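# Press the marked end of the rocker switch down

## Task

Push the flagged end of the ivory rocker switch down until it latches there, with the switch still lying flat. Finish with no part of the robot touching the switch. Any drink can, parts box or small stack bin must remain upright.

## Robot and tools

Robot: two arms, left_arm and right_arm, each with six joints and a parallel gripper. In every row and every per-joint list the joint order is waist, shoulder, elbow, wrist pitch, wrist yaw, wrist roll. The gripper's opening comes after these six.

Frame: results give positions in the scene frame, in metres. The origin sits at table-top height, halfway between the two arms' nominal bases. +z points up and +x points out over the table. left_arm is on the +y side; image left and right do not follow the arm names. A BASES line, if shown, gives each arm's calibrated base. Printed hand positions and orientations may be off by a few centimetres, more at long reach. end_effector_position is the point between the finger pads, about 1 cm short of the fingertips. The fingers point along the gripper's +z axis and close along its y axis.

Row layout: one flat list of 14 numbers covers both arms, and all 14 are required even if one arm stays still. Numbers 1-6 are left_arm joint offsets and number 7 is its opening. Numbers 8-13 are right_arm joint offsets and number 14 is its opening. Every value lies in [-1, 1].

Joint numbers are offsets, not poses. They count from the Joint targets reported at the start of the action or call, not from the previous row, so sending the same offset again moves the joint further. One unit equals 1.202 rad for the waist, 1.258 for the shoulder, 1.3 for the elbow, 2.073 for wrist pitch, and 2.022 for wrist yaw and wrist roll. Send 0 on an arm's six joints to hold its current targets.

The opening number is absolute: +1 is fully open (pad gap 0.094 m) and -1 is closed. Sending 0 is a real half-open command, not 'no change'. To keep a gripper as it is, repeat its present command; the Tool commands line shows it.

Stated joint ranges in rad: waist -2.618 to 3.054, shoulder 0 to 3.142, elbow 0 to 3.142, wrist pitch -1.571 to 1.571, wrist yaw -1.571 to 1.571, wrist roll -2.094 to 2.094. The true ends may differ by up to 0.059 rad. An action that reaches more than 0.059 rad beyond a range is refused for both arms. A joint driven to its real end is stopped there, and the result then says 'joint sent to its limit'.

execute_actions(actions, cameras): actions is a list of actions. Each action is a table of 1 to 15 rows, one row per 1/30 s control step. If fewer than 15 rows are given, the last row is held for the remaining steps. An empty list only returns state and images. The per-step lead limit keeps each joint's target close to its measured angle. A target more than 200 mm from the gripper's current position is scaled back. A large offset may therefore need several actions, and a very small one may not move the joint at all.

move(target, speed, blend, opening_speed, blocking, cameras): target is one 14-number row or a list of up to 15 rows. The numbers mean the same as in execute_actions, and every row counts from the same starting Joint targets, not from the row before it. All joints travel together, so the gripper follows a curve. Nothing steers around obstacles or the other arm.
- speed: rad/s for the joint with the farthest to go, 0.01 to 2, default 0.5. Give one value, or one per target.
- blend: rad, rounds corners at intermediate targets. The default 0 stops at each target.
- opening_speed: rate of change of the opening command per second on the -1..+1 scale, at least 0.2.
- blocking=false: returns after about 0.5 s while the move keeps going.
A faster move strikes harder, and a target set deeper past a contact presses harder. The result adds a 'move:' line giving the ending (done, off_target, moving, held, fault), limits=held if steps were withheld, and each arm's worst-off joint.

wait(seconds 0-10): lets time pass while the last commands are held. A running move continues during it. stop(): brakes the running move; fast moves need more room to stop. zoom_image(camera, region=[x0,y0,x1,y1]): gives a closer view of the latest image from cam_head_left or cam_head_right. The region is in pixels of the 896x504 image, at most 504x504. finished_scene(scene): ends the current scene, given by its number, and cannot be undone. Call it only when the switch is latched and the gripper has been lifted clear.

Results: Joint positions and Joint velocities give one block per arm, in rad and rad/s, ending with the pad gap in m. 'within noise' means the arm is essentially still. Joint targets is the base that the next offsets count from. grip_measured uses the opening scale. 'joint command not followed' means the clearance check changed that arm's targets on some steps. Joint torques include gravity and carry offsets; numbers 1-3 wrap at ±28 N m. MOTOR HOT warns of overheating, and near 90 °C the arm folds up and stops responding. Holding an arm stretched out or pushing against something it cannot reach heats it, so keep presses short. Step readings list joint angles at some steps after execute_actions calls.

Cameras: cam_head_left and cam_head_right are fixed head cameras, and calibration is provided. Use them to locate the switch and its marked end.

Suggested order: look first, then open or close the gripper and move above the marked end with the fingertips pointing down. Lower it slowly and press gently and briefly until the end stays down, then raise the arm straight up. Avoid fast contact, deep presses, knocking the switch over, tipping the can, box or bin, and clashes between the two arms. Nothing may end up off the table.

Each tool is called after "Call:" in YAML: its name, and indented under it one key for each argument.

## Session

Call:
move:
  target:
    - [0, -0.45, 0, 0, 0, 0, -0.94, 0, -0.45, 0, 0, 0, 0, -0.94]
    - [0.55, -0.55, 0, -0.193, 0, 0, -0.94, -0.45, -0.55, 0, -0.193, 0, 0, -0.94]
  speed: 1.2
  blend: [0.3, 0]
  cameras: ["all"]

Scene clock: 1.87 s.
left_arm: end_effector_position=(+0.3142, +0.4595, +0.2603) grip_measured=-0.939 end_effector_quat_wxyz=(+0.679, -0.188, +0.693, +0.152) | right_arm: end_effector_position=(+0.2846, -0.4399, +0.2294) grip_measured=-0.937 end_effector_quat_wxyz=(+0.655, +0.213, +0.705, -0.171)
Joint positions: left_arm=[0.72 0.831 0.411 0.387 0.217 -0.036 0.003] | right_arm=[-0.653 0.887 0.353 0.449 -0.133 0.026 0.003]
Joint velocities: within noise
Joint torques (N m): left_arm=[0.38 -2.3 9.29 2.13 0.01 -0.04] | right_arm=[-0.44 -2.09 8.34 1.92 -0.02 -0.03]
Heat: left arm: 25 °C; right arm: 29 °C.
Joint targets: left_arm=[0.726 0.812 0.421 0.385 0.217 -0.036] | right_arm=[-0.658 0.869 0.359 0.435 -0.133 0.026]
move: done; blend cut to 0.2831 rad at target 1

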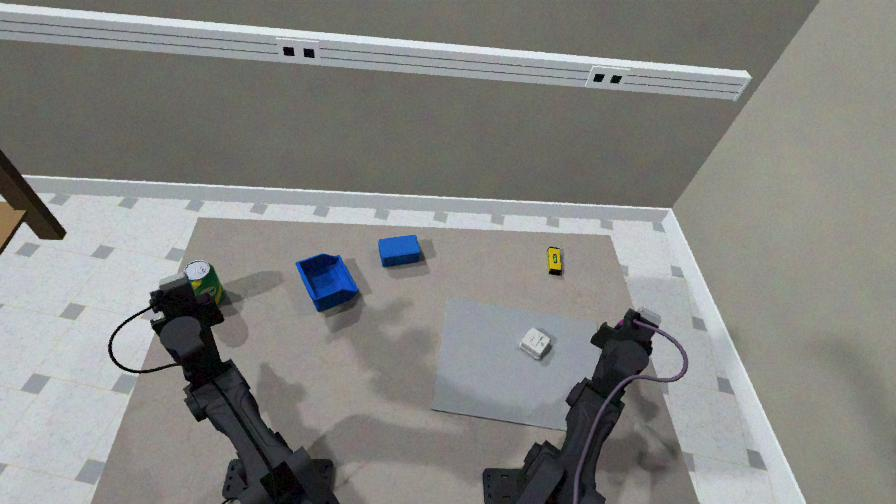

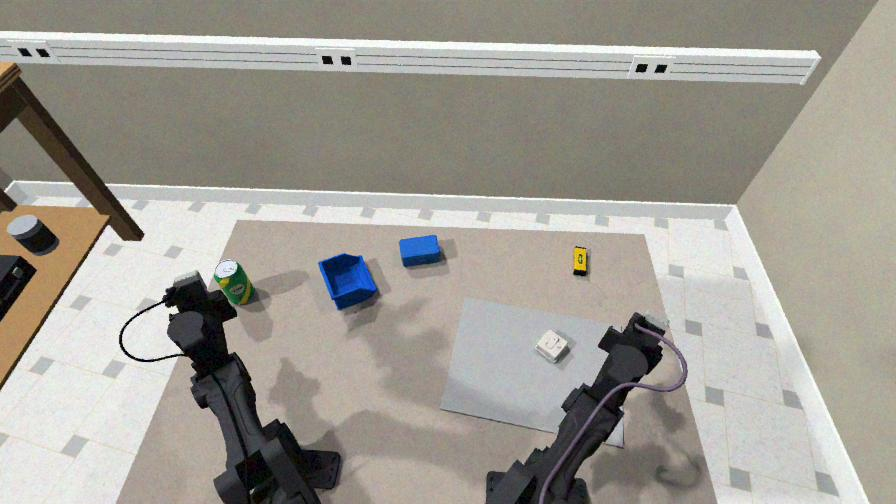

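Call:
zoom_image:
  camera: "cam_head_left"
  region: [505, 315, 565, 375]

Call:
zoom_image:
  camera: "cam_head_right"
  region: [522, 317, 582, 377]

Scaled by 8.400 from the camera's 896x504 image, which has a finer 1280x720 frame.

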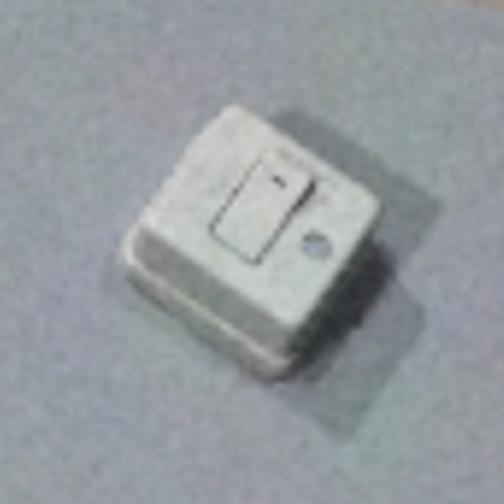

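Scaled by 8.400 from the camera's 896x504 image, which has a finer 1280x720 frame.

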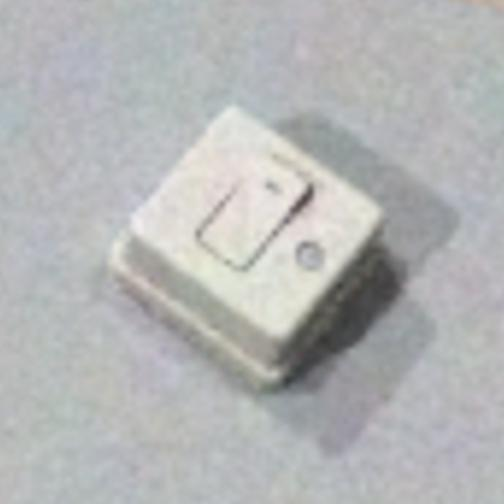

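Call:
move:
  target:
    - [0, 0, 0, 0, 0, 0, -0.94, 0.4251, 0.7622, 0.9923, -0.8813, 0.0658, -0.0129, -0.94]
    - [0, 0, 0, 0, 0, 0, -0.94, 0.4251, 0.7784, 0.7975, -0.7489, 0.0658, -0.0129, -0.94]
    - [0, 0, 0, 0, 0, 0, -0.94, 0.4251, 0.8327, 0.6936, -0.6525, 0.0658, -0.0129, -0.94]
    - [0, 0, 0, 0, 0, 0, -0.94, 0.4251, 0.7622, 0.9923, -0.8813, 0.0658, -0.0129, -0.94]
    - [0, 0, 0, 0, 0, 0, -0.94, 0, 0.6, 0.9, -0.8, 0.0658, -0.0129, -0.94]
  speed: [1.6, 0.6, 0.25, 0.8, 1.4]
  blend: [0.05, 0.03, 0, 0.1, 0]
  cameras: ["all"]

Call:
zoom_image:
  camera: "cam_head_left"
  region: [505, 315, 565, 375]

Call:
zoom_image:
  camera: "cam_head_right"
  region: [522, 317, 582, 377]

Scene clock: 11.30 s.
left_arm: end_effector_position=(+0.3142, +0.4594, +0.2600) grip_measured=-0.939 end_effector_quat_wxyz=(+0.678, -0.188, +0.694, +0.152) | right_arm: end_effector_position=(+0.2733, -0.4649, +0.1777) grip_measured=-0.937 end_effector_quat_wxyz=(+0.113, +0.338, +0.934, -0.041)
Joint positions: left_arm=[0.72 0.831 0.411 0.386 0.217 -0.036 0.003] | right_arm=[-0.661 1.644 1.551 -1.237 0.001 0.003 0.003]
Joint velocities: within noise
Joint torques (N m): left_arm=[0.43 -2.28 9.24 2.15 0.01 -0.03] | right_arm=[0.25 -7.49 5.01 0.99 -0.01 -0.06]
Heat: left arm: 27 °C; right arm: 30 °C.
Joint targets: left_arm=[0.726 0.812 0.421 0.385 0.217 -0.036] | right_arm=[-0.658 1.624 1.529 -1.223 0.000 0.000]
move: done

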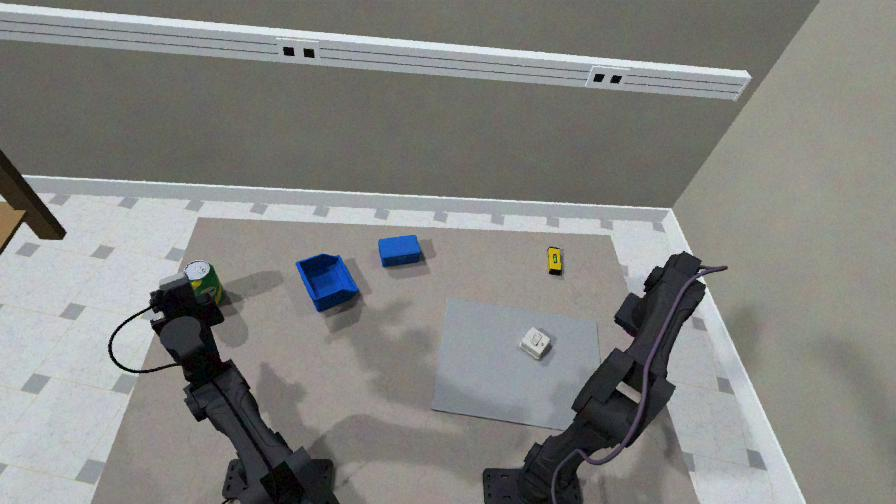

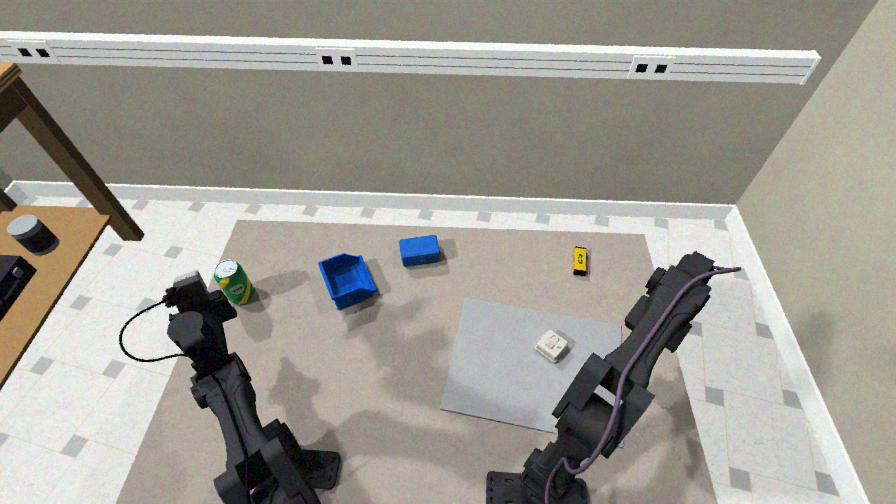

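Scaled by 8.400 from the camera's 896x504 image, which has a finer 1280x720 frame.

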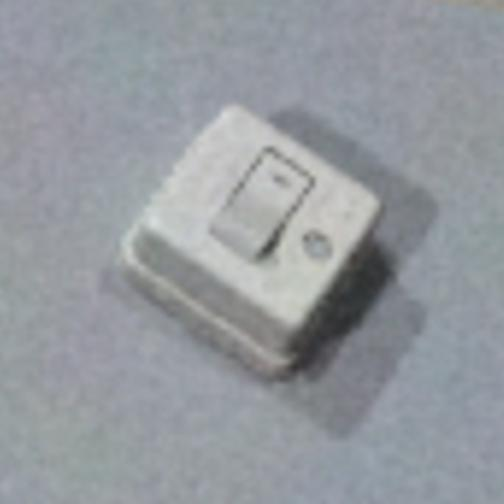

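Scaled by 8.400 from the camera's 896x504 image, which has a finer 1280x720 frame.

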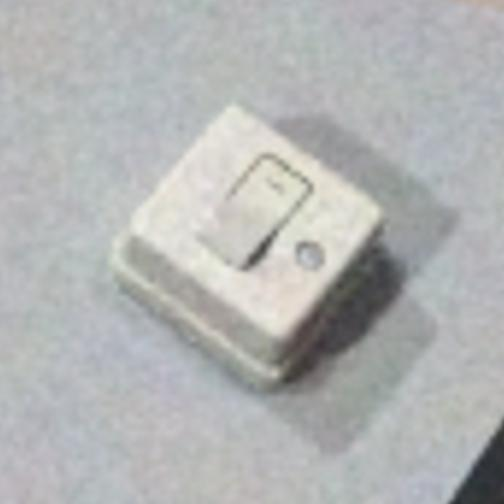

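Marked end is now down and the arm is clear of the switch. Ending the scene.

Call:
finished_scene:
  scene: 2

The scene is finished: the task was done.


## Next scene

The same job, from a new start.

Call:
move:
  target:
    - [0, -0.45, 0, 0, 0, 0, -0.94, 0, -0.45, 0, 0, 0, 0, -0.94]
    - [0.55, -0.55, 0, -0.193, 0, 0, -0.94, -0.45, -0.55, 0, -0.193, 0, 0, -0.94]
  speed: 1.2
  blend: [0.28, 0]
  cameras: ["all"]

Scene clock: 1.90 s.
left_arm: end_effector_position=(+0.2899, +0.4847, +0.2537) grip_measured=-0.939 end_effector_quat_wxyz=(+0.674, -0.266, +0.647, +0.236) | right_arm: end_effector_position=(+0.2876, -0.4513, +0.2708) grip_measured=-0.937 end_effector_quat_wxyz=(+0.690, +0.246, +0.637, -0.239)
Joint positions: left_arm=[0.671 0.818 0.327 0.512 -0.073 -0.052 0.003] | right_arm=[-0.537 0.936 0.385 0.618 0.134 0.027 0.003]
Joint velocities: within noise
Joint torques (N m): left_arm=[0.43 -2.15 9.02 2.17 0.03 -0.03] | right_arm=[-0.4 -2.4 8.2 1.91 -0.02 -0.03]
Heat: left arm: 24 °C; right arm: 27 °C.
Joint targets: left_arm=[0.676 0.800 0.336 0.510 -0.072 -0.052] | right_arm=[-0.542 0.917 0.392 0.609 0.134 0.026]
move: done

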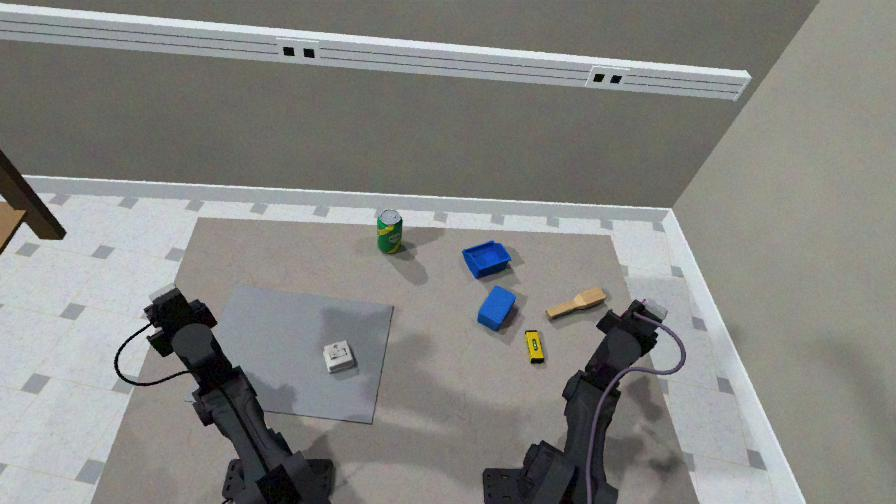

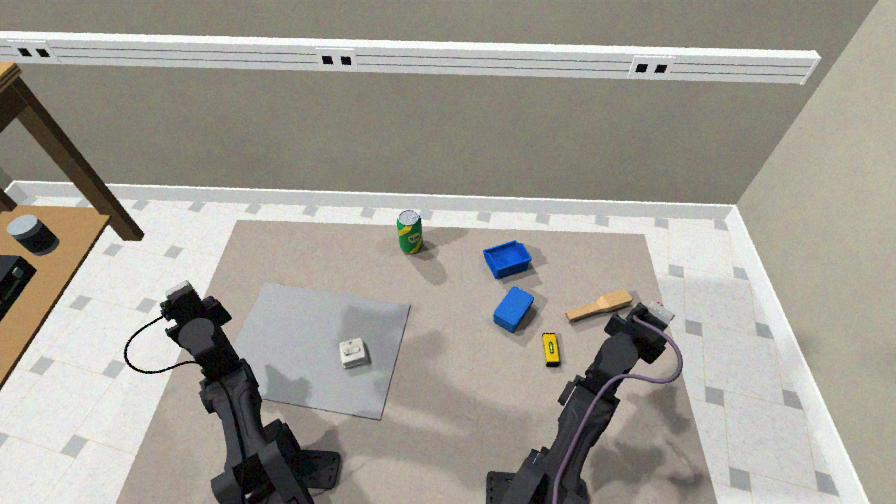

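Call:
zoom_image:
  camera: "cam_head_left"
  region: [308, 328, 368, 388]

Call:
zoom_image:
  camera: "cam_head_right"
  region: [322, 324, 382, 384]

Scaled by 8.400 from the camera's 896x504 image, which has a finer 1280x720 frame.

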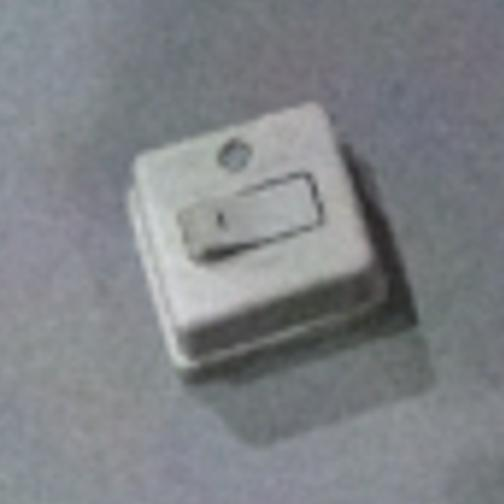

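Scaled by 8.400 from the camera's 896x504 image, which has a finer 1280x720 frame.

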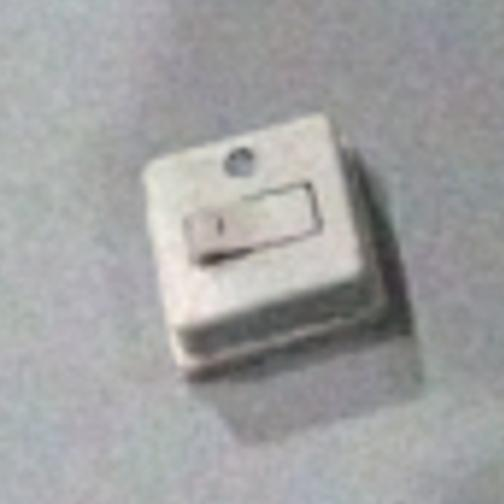

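Call:
move:
  target:
    - [-0.8081, 0.6104, 0.7826, -0.9004, 0.0356, 0.0257, -0.94, 0, 0, 0, 0, 0, 0, -0.94]
    - [-0.8081, 0.6346, 0.5907, -0.7654, 0.0356, 0.0257, -0.94, 0, 0, 0, 0, 0, 0, -0.94]
    - [-0.8081, 0.6939, 0.4895, -0.6673, 0.0356, 0.0257, -0.94, 0, 0, 0, 0, 0, 0, -0.94]
    - [-0.8081, 0.6104, 0.7826, -0.9004, 0.0356, 0.0257, -0.94, 0, 0, 0, 0, 0, 0, -0.94]
    - [-0.3, 0.45, 0.7, -0.8, 0.0356, 0.0257, -0.94, 0, 0, 0, 0, 0, 0, -0.94]
  speed: [1.6, 0.6, 0.25, 0.8, 1.4]
  blend: [0.05, 0.03, 0, 0.1, 0]
  cameras: ["all"]

Call:
zoom_image:
  camera: "cam_head_left"
  region: [308, 328, 368, 388]

Call:
zoom_image:
  camera: "cam_head_right"
  region: [322, 324, 382, 384]

Scene clock: 11.30 s.
left_arm: end_effector_position=(+0.3109, +0.3569, +0.1639) grip_measured=-0.939 end_effector_quat_wxyz=(+0.131, -0.150, +0.980, +0.020) | right_arm: end_effector_position=(+0.2877, -0.4513, +0.2705) grip_measured=-0.937 end_effector_quat_wxyz=(+0.690, +0.246, +0.638, -0.239)
Joint positions: left_arm=[0.312 1.391 1.251 -1.165 -0.002 -0.01 0.003] | right_arm=[-0.537 0.936 0.385 0.617 0.134 0.027 0.003]
Joint velocities: within noise
Joint torques (N m): left_arm=[0.28 -6.39 6.58 1.21 0.03 0.07] | right_arm=[-0.39 -2.39 8.2 1.93 -0.03 -0.03]
Heat: left arm: 25 °C; right arm: 29 °C.
Joint targets: left_arm=[0.315 1.367 1.246 -1.148 0.000 -0.001] | right_arm=[-0.542 0.917 0.392 0.609 0.134 0.026]
move: done

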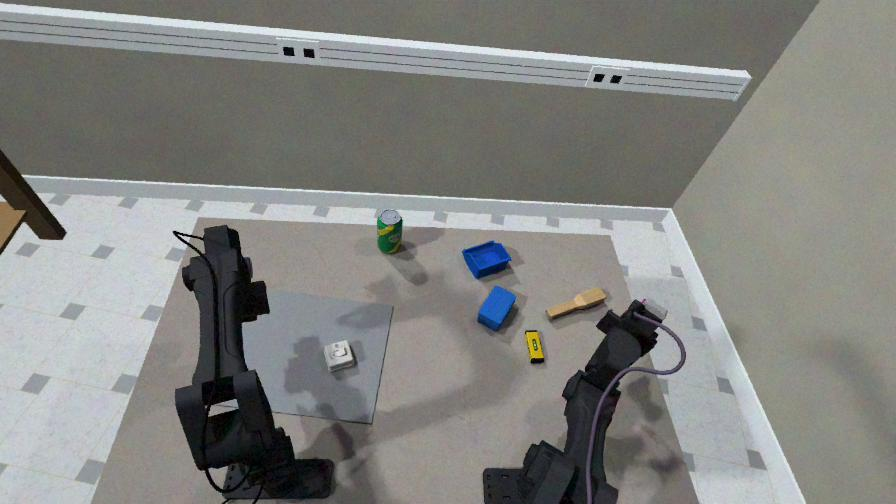

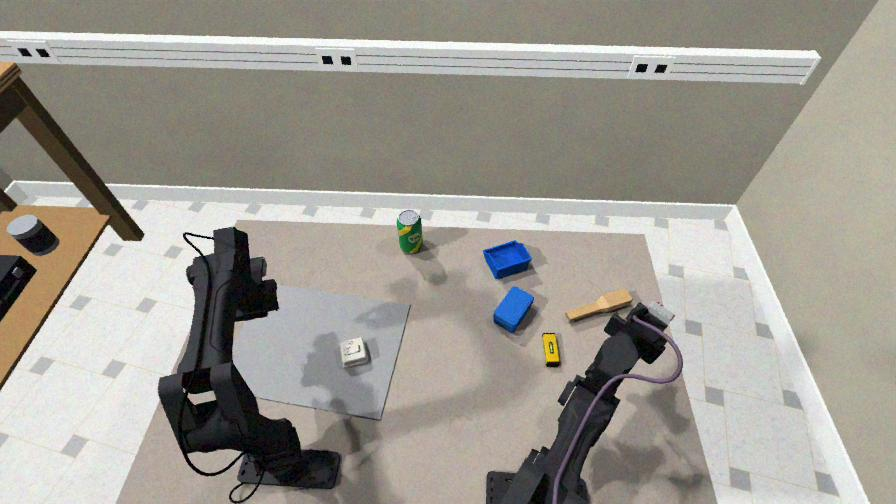

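Scaled by 8.400 from the camera's 896x504 image, which has a finer 1280x720 frame.

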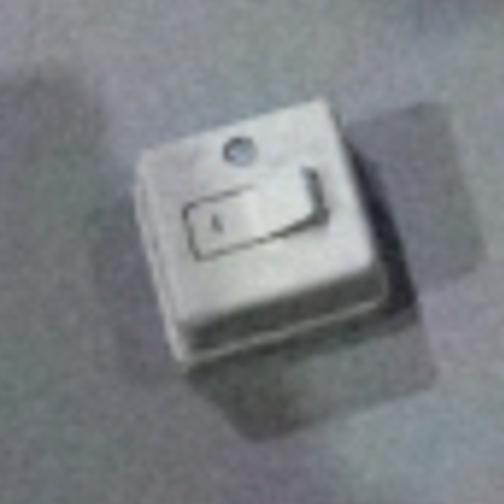

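Scaled by 8.400 from the camera's 896x504 image, which has a finer 1280x720 frame.

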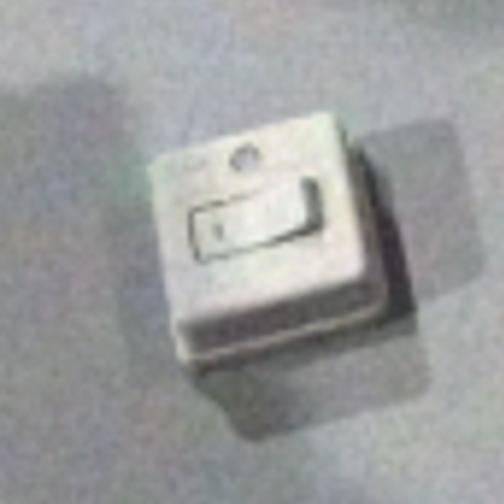

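Marked end is down and the arm is clear of the switch. Ending the scene.

Call:
finished_scene:
  scene: 3

The scene is finished: the task was done.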